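# Close the toy oven door and leave everything upright

## Task

Shut the toy oven's door, release it, and make sure the oven ends up standing upright; any toy food basket, any small tea box, the wire rack and the small red box must also still be standing.

## Robot and tools

Robot: two arms, left_arm and right_arm, each with a two-finger parallel gripper and a wrist camera. Fixed cameras are cam_high and cam_low; wrist cameras are cam_left_wrist and cam_right_wrist. All images are 896x504. Arm bases (scene frame): left_arm at (-0.027, +0.302, +0.018) m, right_arm at (+0.024, -0.259, 0) m, each turned only slightly about z.

Frames: the scene frame has its origin at table-top height midway between the nominal bases, +z up, +x out over the table, and left_arm on the +y side (arm names do not match image sides). Each arm reports its hand pose, velocities, targets and wrist-camera pose in its own base frame. Fixed cameras and the table use the scene frame. Motion offsets are taken along the current Hand target's own axes. The fingers point along the gripper's +z and open and close along its y. end_effector_position is the point between the pads, just under 1 cm behind the tips.

execute_actions(actions, cameras): actions is a list of actions; each action is up to 15 rows, one per 1/30 s control step; a short action repeats its last row to fill 15 steps. Every row is a single flat list of 14 numbers covering both arms, each in [-1, 1]: left_arm dx, dy, dz, rx, ry, rz, opening, then right_arm in the same order. The six pose numbers are an offset from that arm's Hand target as it stood when the action began, not from the previous row; so sending the same offset again moves the arm further. Scale: 1.0 equals 0.6 m for dx/dy/dz and 180 degrees for rx/ry/rz, which together form one rotation vector. Opening is absolute, not an offset: +1 fully open (about 87 mm between pads), +0.5 about 69, 0 about 43, -0.5 about 18, -1 closed. Send all six pose zeros to re-command an arm's current Hand target; always send the wanted opening too, since 0 is itself a command. Images return only for an empty actions list or when cameras names them (["all"] for all, [] for none; an unknown name voids the call).

move(target, speed, blend, opening_speed, blocking, cameras): target is either one 14-number row as above or a list of up to 15 such rows; every row is an offset from the same starting Hand targets, not from the previous row. The grippers follow straight paths, all ending together, at least 0.5 s and at most 10 s. speed is the top path speed in m/s, 0.002 to 2.9, default 0.25 (turning up to twice that in rad/s); one value or one per row. blend (m) rounds corners in a list; 0 means stop at each. opening_speed is the rate of the opening change per second on the -1..+1 scale, at least 0.2. blocking=false returns after about 0.5 s while the move continues. Paths do not avoid obstacles or the other arm. Faster moves lag, stray and hit harder; a target far past a contact presses harder. Avoid paths passing close to an arm's own base. The result adds a move: line with the ending (done, off_target, moving, held, fault) and acting limits (paced = clipped pose, held = steps withheld).

wait(seconds 0 to 10): lets time run with last commands held. stop(): brakes a running move. zoom_image(camera, region [x0, y0, x1, y1] pixels, max 504x504): closer view of the newest image. read_manual(section): licence texts only. finished_scene(scene): ends the current scene, given its number; call nothing more in that reply after it.

Results: end_effector_position (m) and end_effector_quat_wxyz per arm in its base frame; Hand target = last commanded pose after clipping, from which the next offsets count; grip_measured on the opening scale (up to about 0.043 off); Joint positions (gripper last, 0 closed to 1 open); Joint torques (positive toward larger joint angle; first three wrap at ±28 N m); Joint velocities, possibly 'within noise'; Tool commands; step readings of position for action calls; MOTOR HOT at 75 °C, OVER-TEMPERATURE FAULT at 90 °C (the arm folds and idles).

Behaviour: orientation commands are clipped to within 40 degrees of the measured one each step. Friction and weight can leave the gripper short, low or tilted, especially at long reach; small moves may not happen or go sideways. Check position and tilt after each move and correct. To grip, command about 0.04 below the grip_measured value at first touch. To end a push, command the target back past the gripper.

Avoid: dropping things or letting go of moving parts, slamming the door, hitting the table or fixed items hard, pressing the arms against each other or one gripper closing on the other's fingers, straining the wrist camera cables, knocking anything off the table, toppling the oven, basket, tea box, rack or red box, and long strained holds that heat motors. Loose objects may occasionally be nudged by an outside push.

Each tool is called after "Emit:" by a JSON object that holds its "fn" and its "kwargs".

## Session

Emit:
{"fn": "execute_actions", "kwargs": {"actions": []}}

Scene clock: 0.00 s.
left_arm: end_effector_position=(+0.3814, +0.0191, +0.0377) grip_measured=+0.982 end_effector_quat_wxyz=(+0.551, -0.040, +0.833, +0.012) | right_arm: end_effector_position=(+0.3729, -0.0002, +0.0274) grip_measured=+1.000 end_effector_quat_wxyz=(+0.530, -0.005, +0.848, -0.014)
Joint positions: left_arm=[0.042 1.57 0.391 0.776 -0.027 -0.037 0.991] | right_arm=[0.017 1.562 0.383 0.726 0.034 -0.015 1]
Joint velocities: within noise
Joint torques (N m): no reading
Motor temperatures (°C): left_arm=[30 37 40 37 31 31 28] | right_arm=[32 39 37 43 31 33 30]
Heat: left arm: 40 °C; right arm: 43 °C.
Hand target: left_arm +0.3889, +0.0205, +0.0506; +0.569, -0.039, +0.821, +0.016 | right_arm +0.3787, -0.0011, +0.0364; +0.543, -0.006, +0.839, -0.017
Tool commands: left_gripper/opening=+1.0 right_gripper/opening=+1.0

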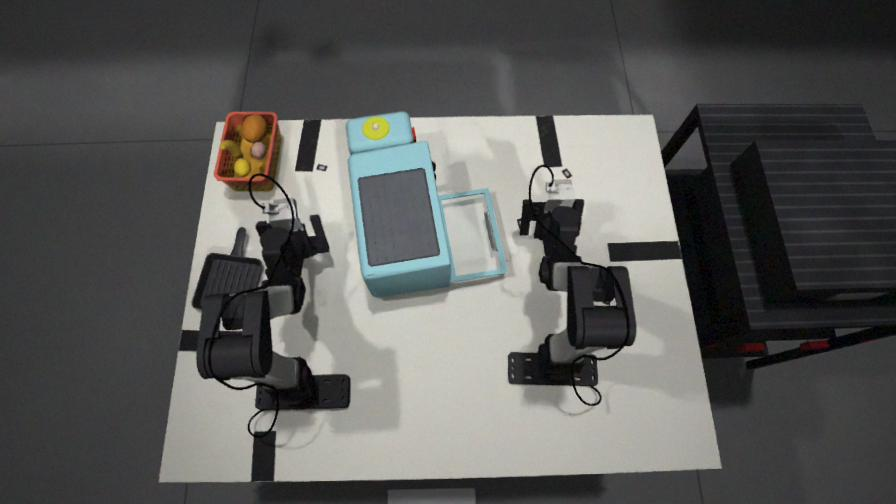

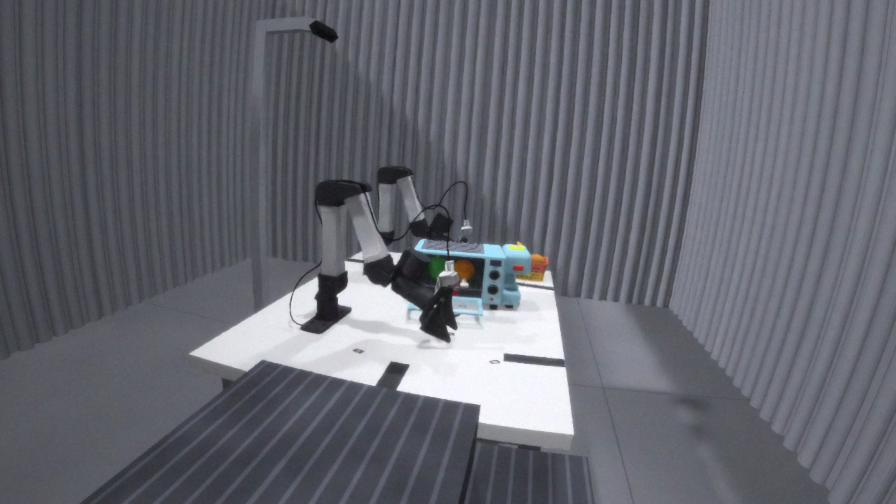

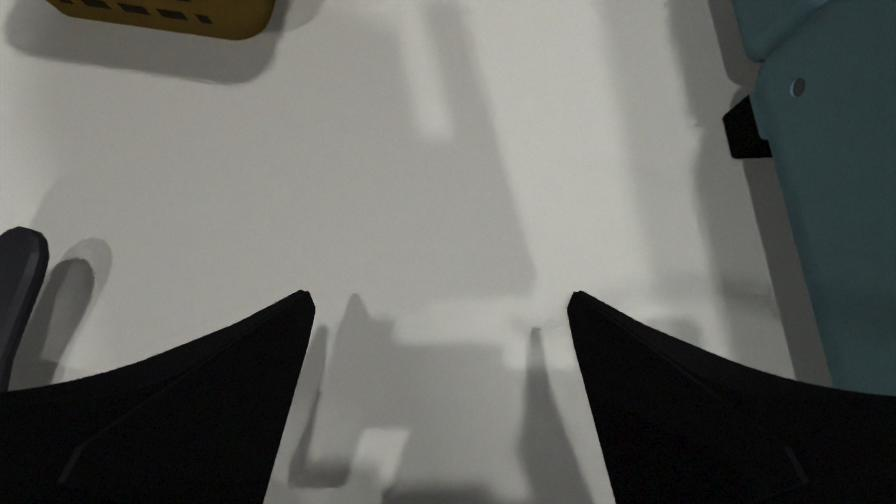

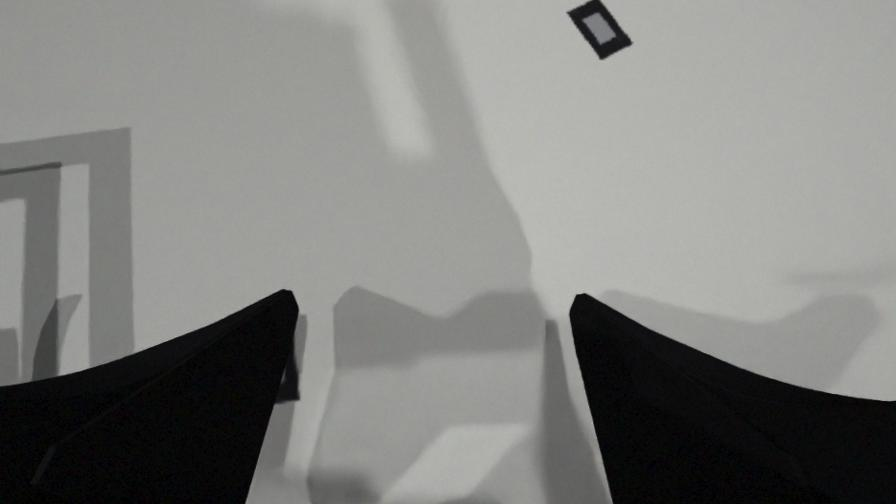

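Emit:
{"fn": "zoom_image", "kwargs": {"camera": "cam_low", "region": [380, 220, 560, 350]}}

Emit:
{"fn": "zoom_image", "kwargs": {"camera": "cam_high", "region": [330, 100, 600, 310]}}

Scaled by 2.800 from the camera's 896x504 image, which has a finer 1280x720 frame.

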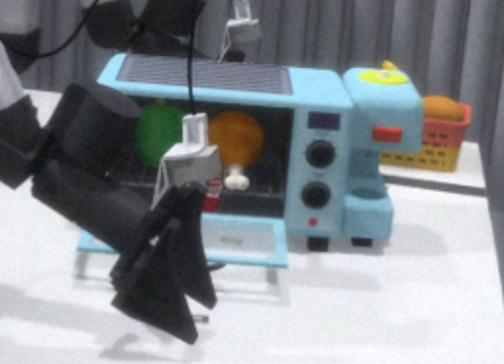

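Scaled by 1.867 from the camera's 896x504 image, which has a finer 1280x720 frame.

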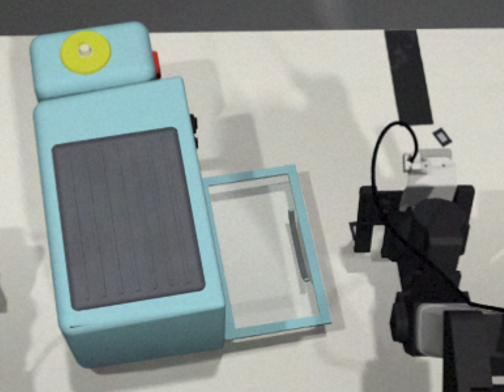

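Emit:
{"fn": "move", "kwargs": {"target": [0,0,0,0,0,0,1,0.008,0.15,-0.087,-0.336,-0.052,-0.109,-1], "speed": 0.3, "cameras": ["all"]}}

Scene clock: 8.87 s.
left_arm: end_effector_position=(+0.3814, +0.0191, +0.0377) grip_measured=+0.982 end_effector_quat_wxyz=(+0.551, -0.040, +0.833, +0.012) | right_arm: end_effector_position=(+0.3273, +0.0869, +0.0450) grip_measured=-0.979 end_effector_quat_wxyz=(+0.519, -0.404, +0.688, +0.308)
Joint positions: left_arm=[0.042 1.57 0.391 0.776 -0.027 -0.037 0.991] | right_arm=[-0.2 1.648 0.535 0.358 -1.163 -0.708 0.01]
Joint torques (N m): left_arm=[0.4 -6.94 6.63 1.82 0.05 0.12] | right_arm=[-0.16 -4.41 8.24 0.99 -0.59 -0.13]
Heat: left arm: 42 °C; right arm: 45 °C.
Hand target: left_arm +0.3889, +0.0205, +0.0506; +0.569, -0.039, +0.821, +0.016 | right_arm +0.3299, +0.0898, +0.0502; +0.519, -0.414, +0.676, +0.318
Off the commanded pose: left_arm 0.015 m, 3 deg | right_arm 0.007 m, 2 deg.
move: off_target (left_arm)

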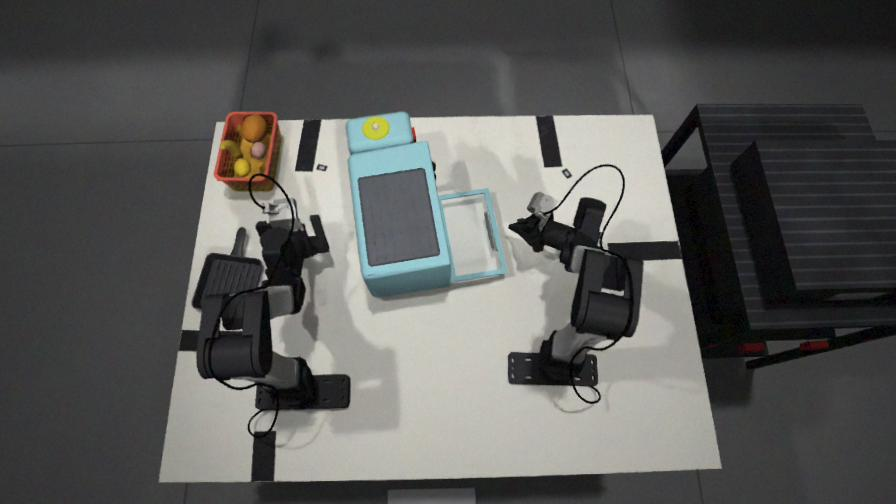

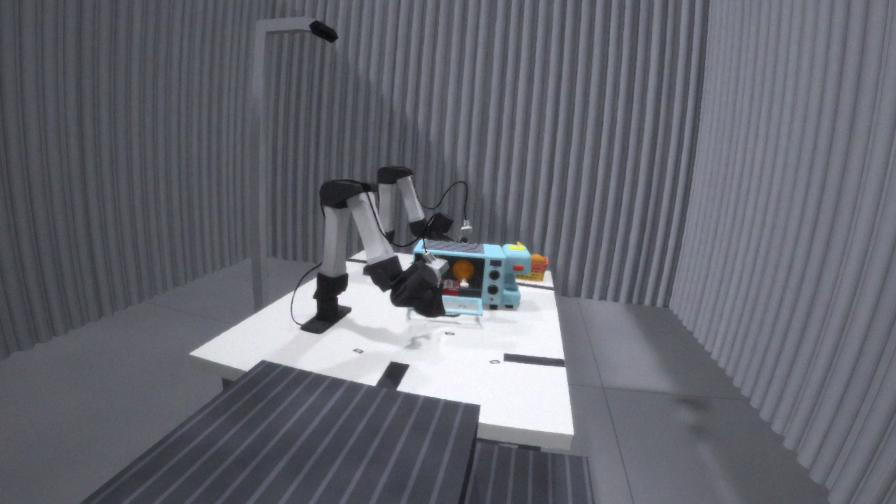

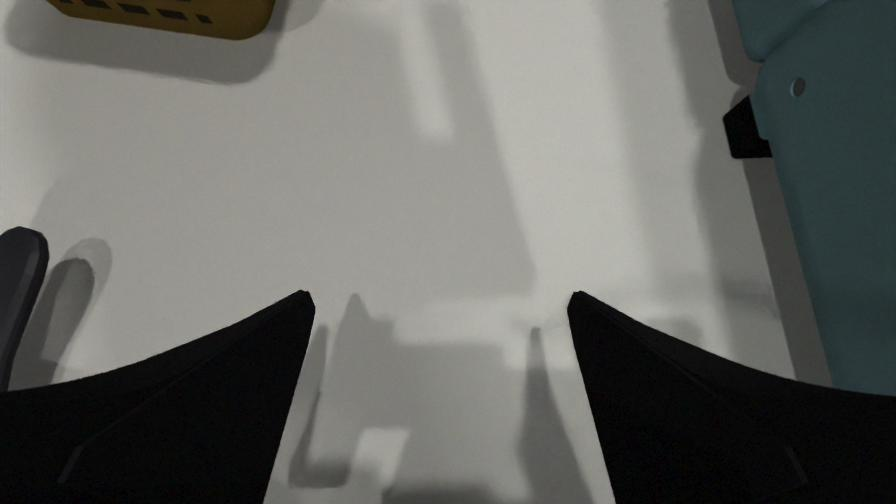

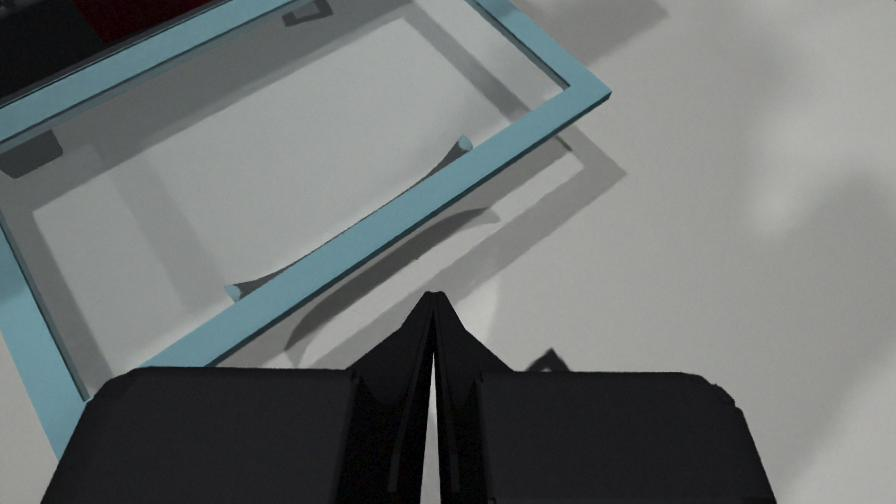

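Emit:
{"fn": "move", "kwargs": {"target": [0,0,0,0,0,0,1,0.052,-0.067,0.014,0,0,0,-1], "speed": 0.2, "cameras": ["cam_low","cam_right_wrist"]}}

Emit:
{"fn": "zoom_image", "kwargs": {"camera": "cam_low", "region": [380, 220, 560, 350]}}

Scene clock: 11.63 s.
left_arm: end_effector_position=(+0.3814, +0.0191, +0.0377) grip_measured=+0.982 end_effector_quat_wxyz=(+0.551, -0.040, +0.833, +0.012) | right_arm: end_effector_position=(+0.3601, +0.0715, +0.0120) grip_measured=-0.979 end_effector_quat_wxyz=(+0.510, -0.403, +0.692, +0.314)
Joint positions: left_arm=[0.042 1.57 0.391 0.776 -0.027 -0.037 0.991] | right_arm=[-0.23 1.888 0.682 0.358 -1.186 -0.786 0.01]
Joint torques (N m): left_arm=[0.47 -6.95 6.75 1.79 0.03 0.11] | right_arm=[-0.65 -5.81 7.49 1.17 -0.64 -0.13]
Heat: left arm: 42 °C; right arm: 45 °C.
Hand target: left_arm +0.3889, +0.0205, +0.0506; +0.569, -0.039, +0.821, +0.016 | right_arm +0.3658, +0.0716, +0.0179; +0.520, -0.414, +0.676, +0.318
Off the commanded pose: left_arm 0.015 m, 3 deg | right_arm 0.008 m, 2 deg.
move: off_target (left_arm)
Images, in order (width x height): cam_low 896x504, cam_right_wrist 896x504.

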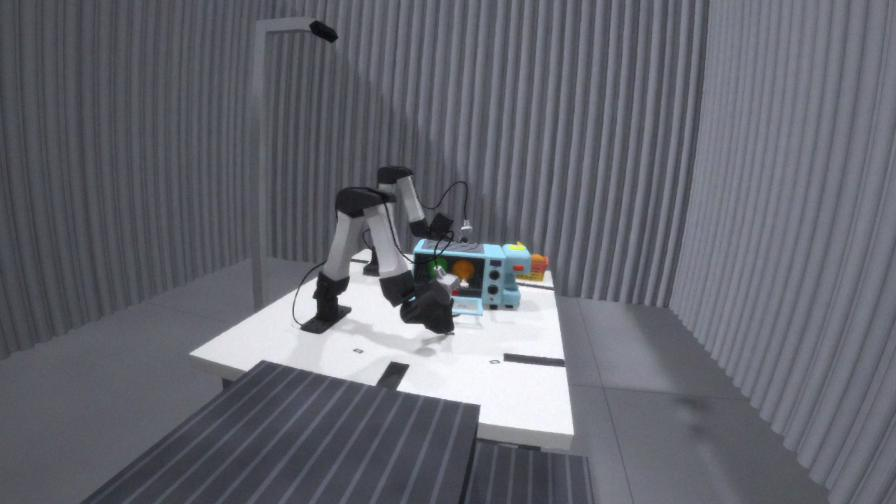

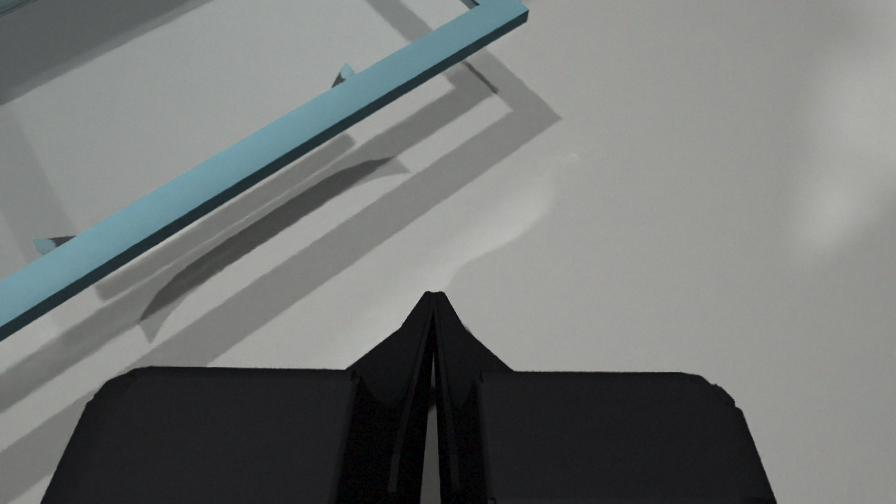

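Scaled by 2.800 from the camera's 896x504 image, which has a finer 1280x720 frame.

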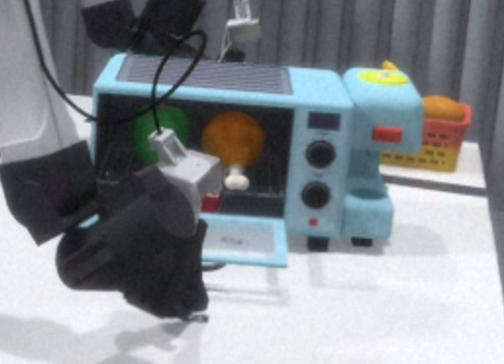

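Emit:
{"fn": "move", "kwargs": {"target": [[0,0,0,0,0,0,1,-0.035,0.013,0.132,0,0,0,-1],[0,0,0,0,0,0,1,-0.155,0.021,0.107,0,0,0,-1]], "speed": 0.12, "blend": 0.01, "cameras": ["cam_high","cam_low","cam_right_wrist"]}}

Scene clock: 17.00 s.
left_arm: end_effector_position=(+0.3814, +0.0191, +0.0377) grip_measured=+0.982 end_effector_quat_wxyz=(+0.551, -0.040, +0.833, +0.012) | right_arm: end_effector_position=(+0.3881, +0.1506, +0.0754) grip_measured=-0.980 end_effector_quat_wxyz=(+0.515, -0.410, +0.681, +0.320)
Joint positions: left_arm=[0.042 1.57 0.391 0.776 -0.027 -0.037 0.991] | right_arm=[0.03 1.761 0.759 0.485 -1.008 -0.435 0.01]
Joint torques (N m): left_arm=[0.34 -6.89 6.67 1.79 0.03 0.1] | right_arm=[0.36 -9.35 9.31 1.2 -0.1 0.23]
Heat: left arm: 42 °C; right arm: 45 °C.
Hand target: left_arm +0.3889, +0.0205, +0.0506; +0.569, -0.039, +0.821, +0.016 | right_arm +0.3936, +0.1540, +0.0911; +0.519, -0.414, +0.676, +0.318
Off the commanded pose: left_arm 0.015 m, 3 deg | right_arm 0.017 m, 1 deg.
move: off_target (left_arm, right_arm)
Images, in order (width x height): cam_high 896x504, cam_low 896x504, cam_right_wrist 896x504.

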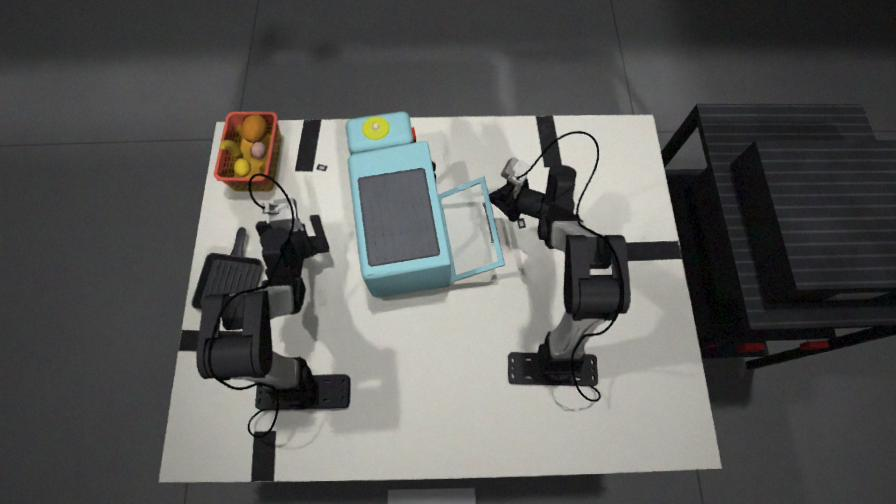

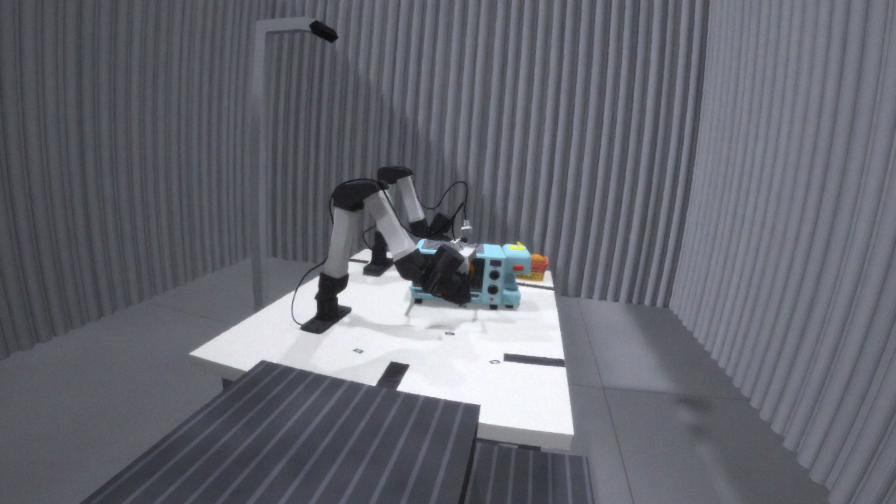

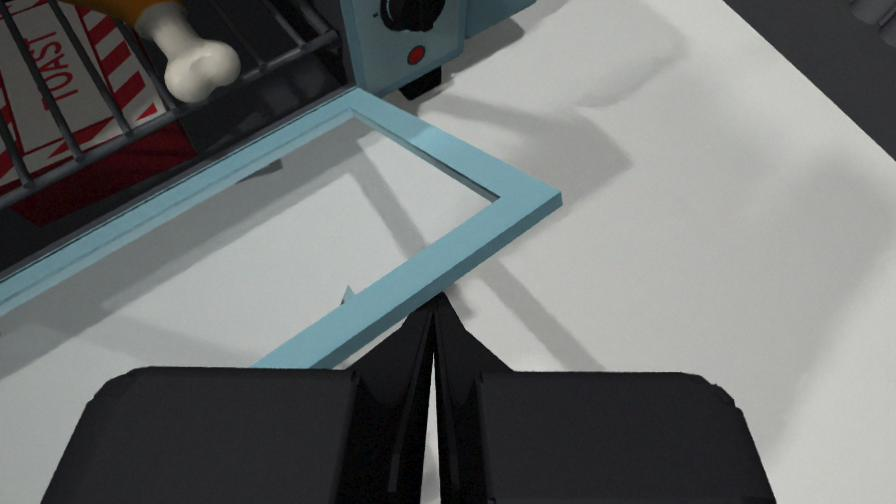

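Emit:
{"fn": "move", "kwargs": {"target": [[0,0,0,0,0,0,1,-0.02,0.015,0.012,0,0,0,-1],[0,0,0,0,0,0,1,-0.079,0.049,0.038,0,0,0,-1],[0,0,0,0,0,0,1,-0.121,0.11,0.098,0,0,0,-1]], "speed": 0.1, "blend": 0.01, "cameras": ["cam_high","cam_low","cam_right_wrist"]}}

Scene clock: 19.53 s.
left_arm: end_effector_position=(+0.3814, +0.0191, +0.0377) grip_measured=+0.982 end_effector_quat_wxyz=(+0.551, -0.040, +0.833, +0.012) | right_arm: end_effector_position=(+0.3643, +0.2499, +0.1269) grip_measured=-0.980 end_effector_quat_wxyz=(+0.511, -0.418, +0.679, +0.321)
Joint positions: left_arm=[0.042 1.57 0.391 0.776 -0.027 -0.037 0.991] | right_arm=[0.352 1.619 0.81 0.438 -0.726 -0.243 0.01]
Joint torques (N m): left_arm=[0.31 -6.91 6.63 1.82 0.03 0.15] | right_arm=[-0.24 -9.02 10.44 1.4 0.05 0.27]
Motor temperatures (°C): left_arm=[30 39 43 42 31 31 28] | right_arm=[32 42 40 45 31 33 30]
Heat: left arm: 43 °C; right arm: 45 °C.
Hand target: left_arm +0.3889, +0.0205, +0.0506; +0.569, -0.039, +0.821, +0.016 | right_arm +0.3692, +0.2513, +0.1460; +0.519, -0.414, +0.676, +0.318
Off the commanded pose: left_arm 0.015 m, 3 deg | right_arm 0.020 m, 1 deg.
move: off_target (left_arm, right_arm); blend cut to 0.0083 m at target 1
Images, in order (width x height): cam_high 896x504, cam_low 896x504, cam_right_wrist 896x504.

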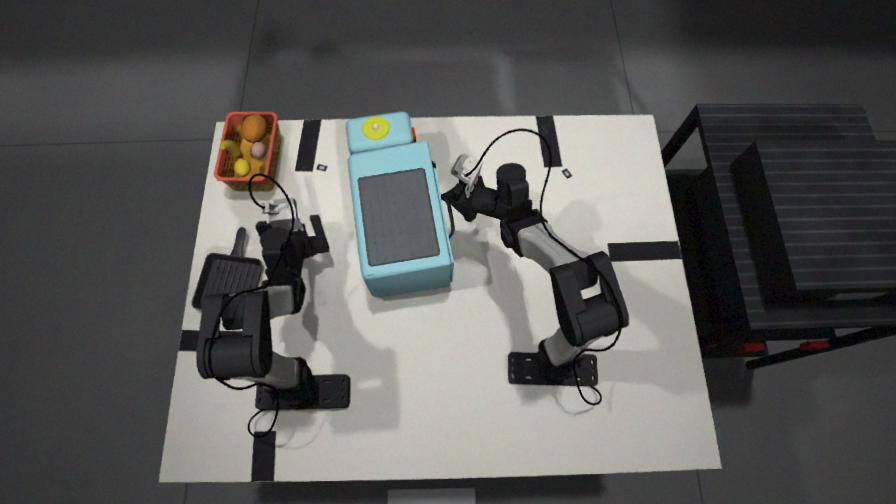

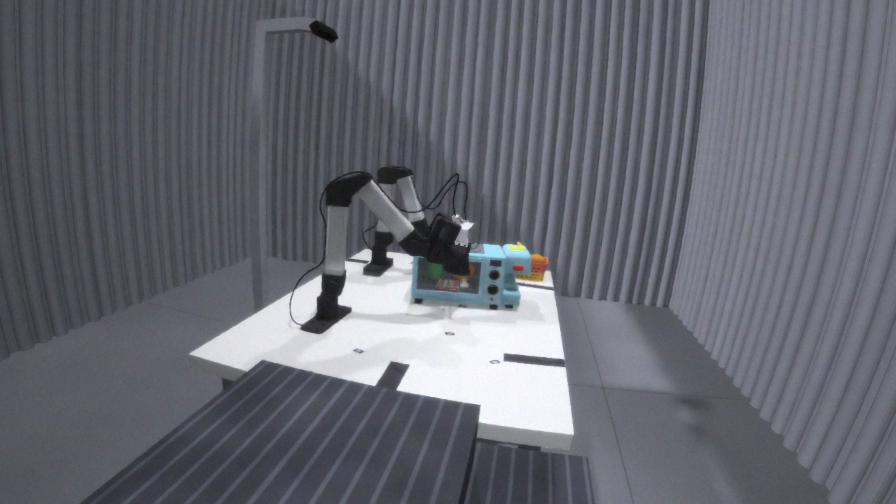

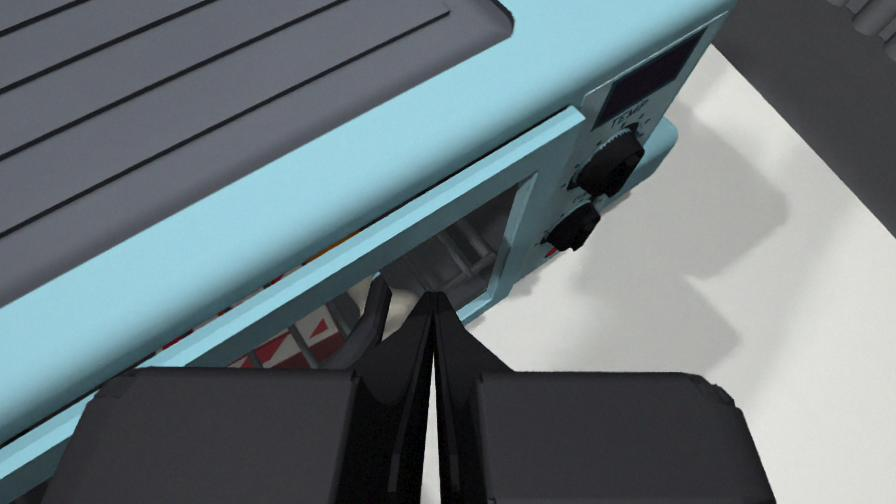

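Emit:
{"fn": "move", "kwargs": {"target": [0,0,0,0,0,0,1,-0.006,0.02,0.022,0,0,0,-1], "speed": 0.06, "cameras": ["cam_high","cam_right_wrist"]}}

Emit:
{"fn": "zoom_image", "kwargs": {"camera": "cam_right_wrist", "region": [300, 0, 800, 400]}}

Scene clock: 21.13 s.
left_arm: end_effector_position=(+0.3814, +0.0191, +0.0377) grip_measured=+0.982 end_effector_quat_wxyz=(+0.551, -0.040, +0.833, +0.012) | right_arm: end_effector_position=(+0.3640, +0.2578, +0.1243) grip_measured=-0.980 end_effector_quat_wxyz=(+0.512, -0.415, +0.687, +0.306)
Joint positions: left_arm=[0.042 1.57 0.391 0.776 -0.027 -0.037 0.991] | right_arm=[0.392 1.619 0.81 0.438 -0.655 -0.237 0.01]
Joint torques (N m): left_arm=[0.47 -6.93 6.61 1.79 0.07 0.09] | right_arm=[1.1 -8.21 10.99 1.63 -0.1 0.36]
Heat: left arm: 43 °C; right arm: 45 °C.
Hand target: left_arm +0.3889, +0.0205, +0.0506; +0.569, -0.039, +0.821, +0.016 | right_arm +0.3647, +0.2689, +0.1460; +0.519, -0.414, +0.676, +0.318
Off the commanded pose: left_arm 0.015 m, 3 deg | right_arm 0.024 m, 2 deg.
move: off_target (left_arm, right_arm)
Images, in order (width x height): cam_high 896x504, cam_right_wrist 896x504.

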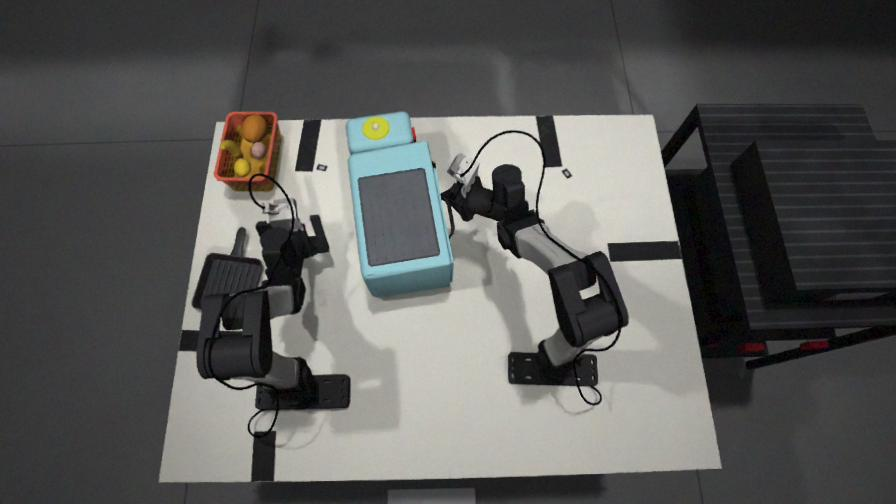

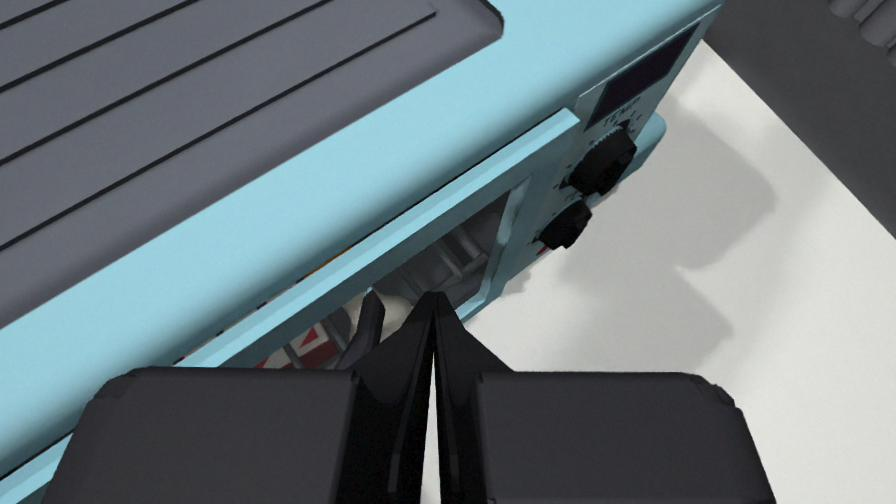

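Scaled by 1.008 from the camera's 896x504 image, which has a finer 1280x720 frame.

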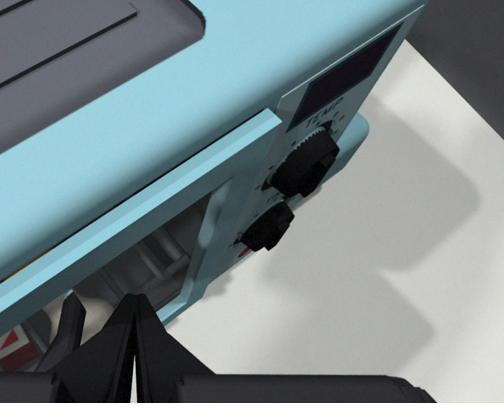

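Emit:
{"fn": "move", "kwargs": {"target": [[0,0,0,0,0,0,1,-0.005,0.018,0.02,0,0,0,-1]], "speed": 0.05, "cameras": ["cam_right_wrist"]}}

Emit:
{"fn": "zoom_image", "kwargs": {"camera": "cam_right_wrist", "region": [150, 80, 600, 370]}}

Scene clock: 22.93 s.
left_arm: end_effector_position=(+0.3814, +0.0191, +0.0377) grip_measured=+0.982 end_effector_quat_wxyz=(+0.551, -0.040, +0.833, +0.012) | right_arm: end_effector_position=(+0.3683, +0.2597, +0.1224) grip_measured=-0.980 end_effector_quat_wxyz=(+0.518, -0.404, +0.699, +0.284)
Joint positions: left_arm=[0.042 1.57 0.391 0.776 -0.027 -0.037 0.991] | right_arm=[0.419 1.619 0.812 0.438 -0.575 -0.23 0.01]
Joint torques (N m): left_arm=[0.44 -6.76 6.39 1.75 0.02 0.11] | right_arm=[2.88 -7.38 11.52 1.8 -0.45 0.48]
Heat: left arm: 43 °C; right arm: 45 °C.
Hand target: left_arm +0.3889, +0.0205, +0.0506; +0.569, -0.039, +0.821, +0.016 | right_arm +0.3607, +0.2849, +0.1459; +0.519, -0.414, +0.676, +0.318
Off the commanded pose: left_arm 0.015 m, 3 deg | right_arm 0.035 m, 5 deg.
move: off_target (left_arm, right_arm)
Images, in order (width x height): cam_right_wrist 896x504.

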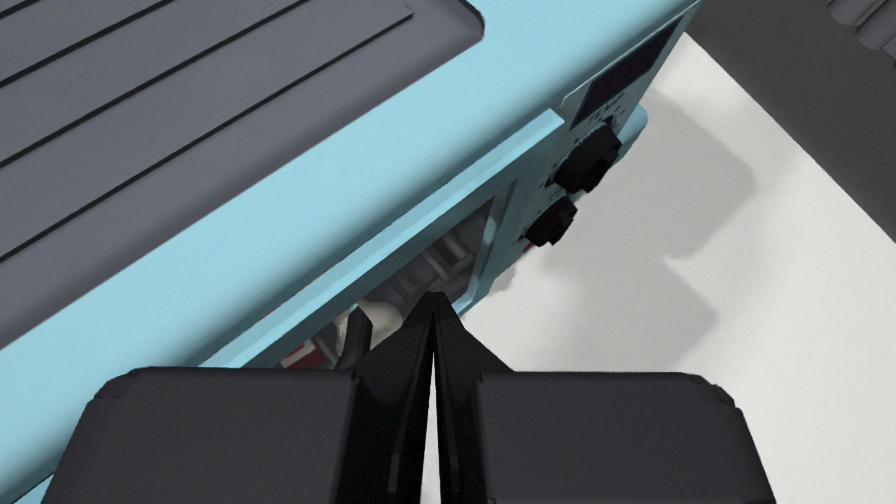

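Scaled by 1.120 from the camera's 896x504 image, which has a finer 1280x720 frame.

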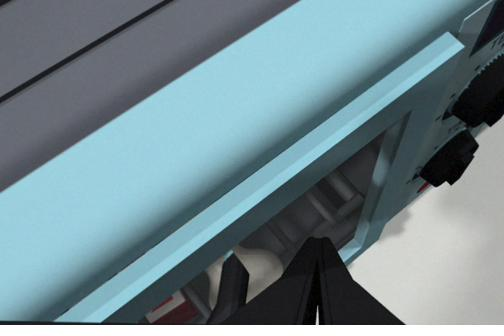

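Emit:
{"fn": "move", "kwargs": {"target": [[0,0,0,0,0,0,1,0.039,-0.132,-0.145,0,0,0,-1]], "speed": 0.15, "cameras": ["cam_high","cam_low","cam_right_wrist"]}}

Emit:
{"fn": "zoom_image", "kwargs": {"camera": "cam_low", "region": [380, 220, 560, 350]}}

Scene clock: 25.40 s.
left_arm: end_effector_position=(+0.3814, +0.0191, +0.0377) grip_measured=+0.982 end_effector_quat_wxyz=(+0.551, -0.040, +0.833, +0.012) | right_arm: end_effector_position=(+0.3883, +0.1662, +0.1313) grip_measured=-0.980 end_effector_quat_wxyz=(+0.514, -0.399, +0.691, +0.316)
Joint positions: left_arm=[0.042 1.57 0.391 0.776 -0.027 -0.037 0.991] | right_arm=[0.086 1.61 0.854 0.281 -0.934 -0.365 0.01]
Joint torques (N m): left_arm=[0.43 -6.84 6.6 1.82 0 0.12] | right_arm=[-0.38 -7.35 10.48 1.27 -0.4 -0.13]
Heat: left arm: 43 °C; right arm: 45 °C.
Hand target: left_arm +0.3889, +0.0205, +0.0506; +0.569, -0.039, +0.821, +0.016 | right_arm +0.3903, +0.1686, +0.1458; +0.519, -0.414, +0.676, +0.318
Off the commanded pose: left_arm 0.015 m, 3 deg | right_arm 0.015 m, 2 deg.
move: off_target (left_arm, right_arm)
Images, in order (width x height): cam_high 896x504, cam_low 896x504, cam_right_wrist 896x504.

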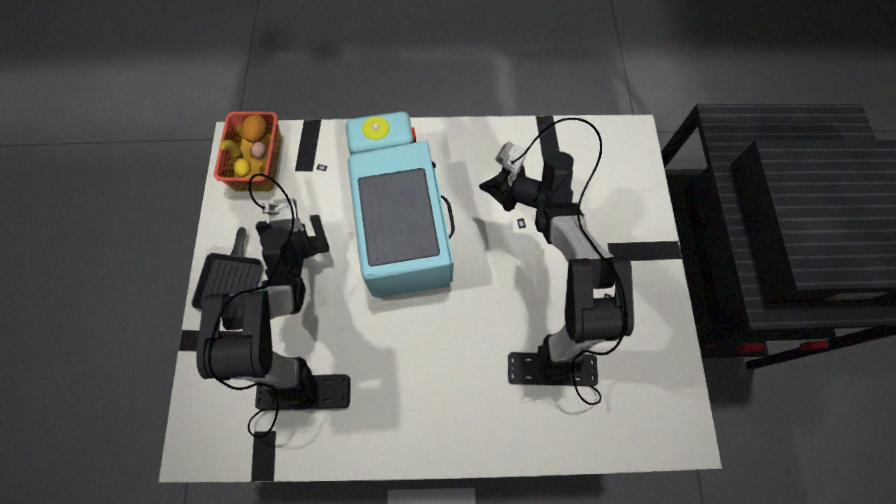

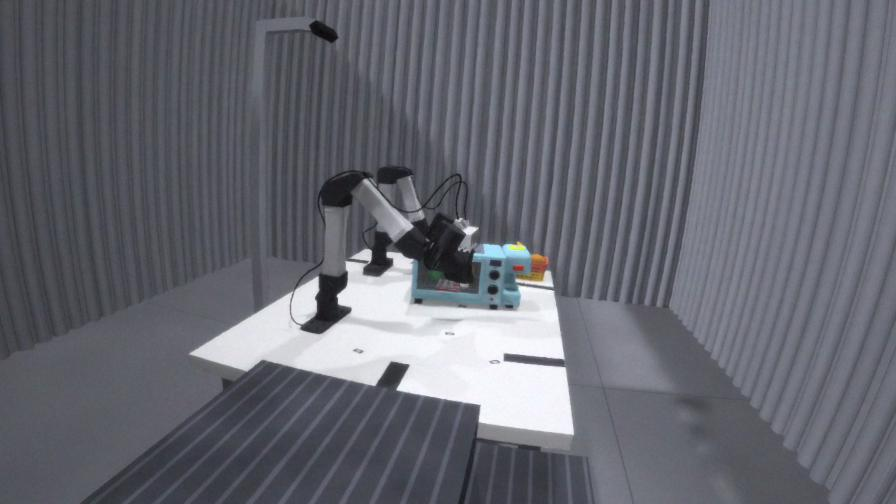

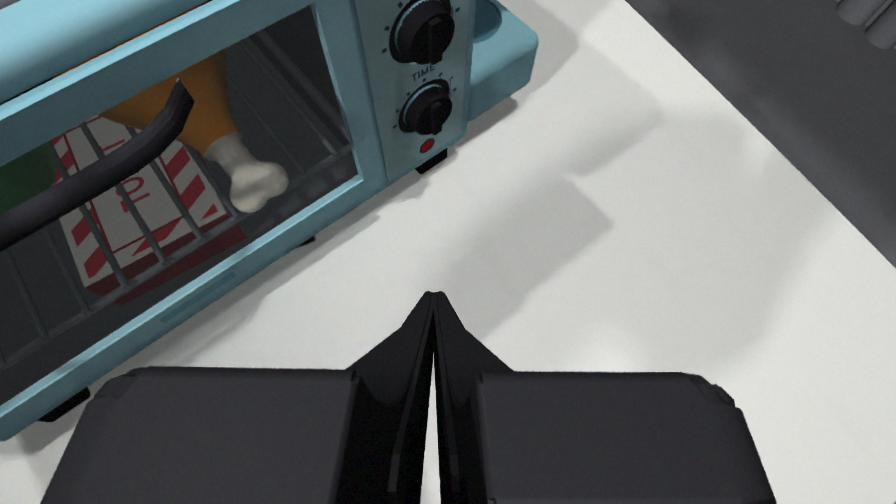

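Scaled by 2.800 from the camera's 896x504 image, which has a finer 1280x720 frame.

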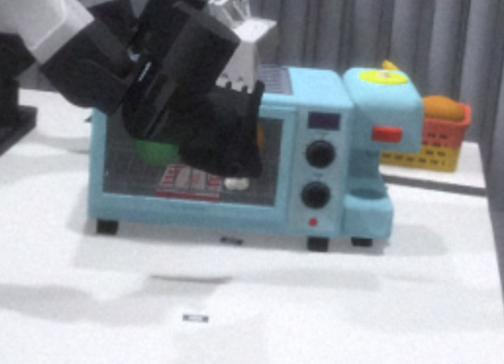

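Emit:
{"fn": "zoom_image", "kwargs": {"camera": "cam_right_wrist", "region": [0, 0, 400, 220]}}

Emit:
{"fn": "zoom_image", "kwargs": {"camera": "cam_high", "region": [400, 130, 480, 310]}}

Scaled by 1.260 from the camera's 896x504 image, which has a finer 1280x720 frame.

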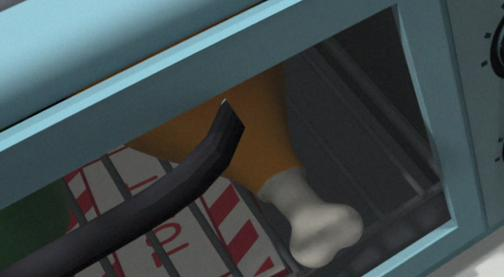

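Scaled by 2.800 from the camera's 896x504 image, which has a finer 1280x720 frame.

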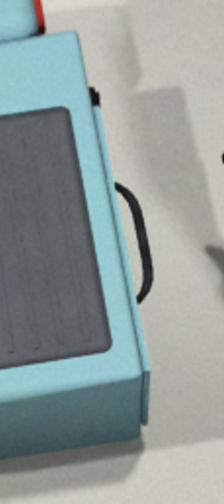

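Emit:
{"fn": "zoom_image", "kwargs": {"camera": "cam_right_wrist", "region": [0, 0, 200, 110]}}

Emit:
{"fn": "zoom_image", "kwargs": {"camera": "cam_high", "region": [430, 250, 465, 300]}}

Scaled by 2.520 from the camera's 896x504 image, which has a finer 1280x720 frame.

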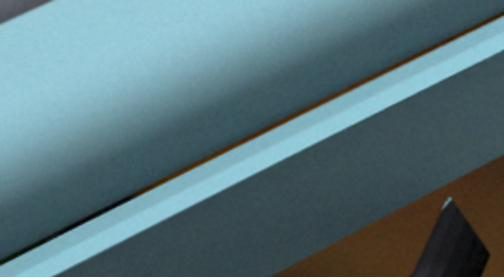

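Scaled by 10.080 from the camera's 896x504 image, which has a finer 1280x720 frame.

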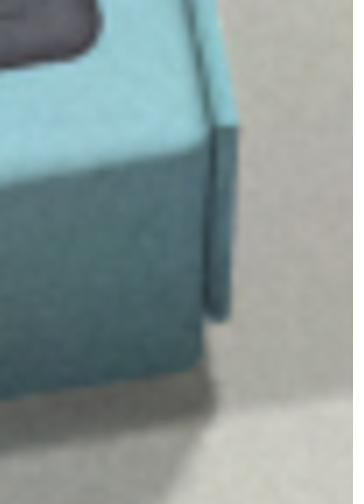

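Emit:
{"fn": "finished_scene", "kwargs": {"scene": 2}}

The scene is finished: the task was done.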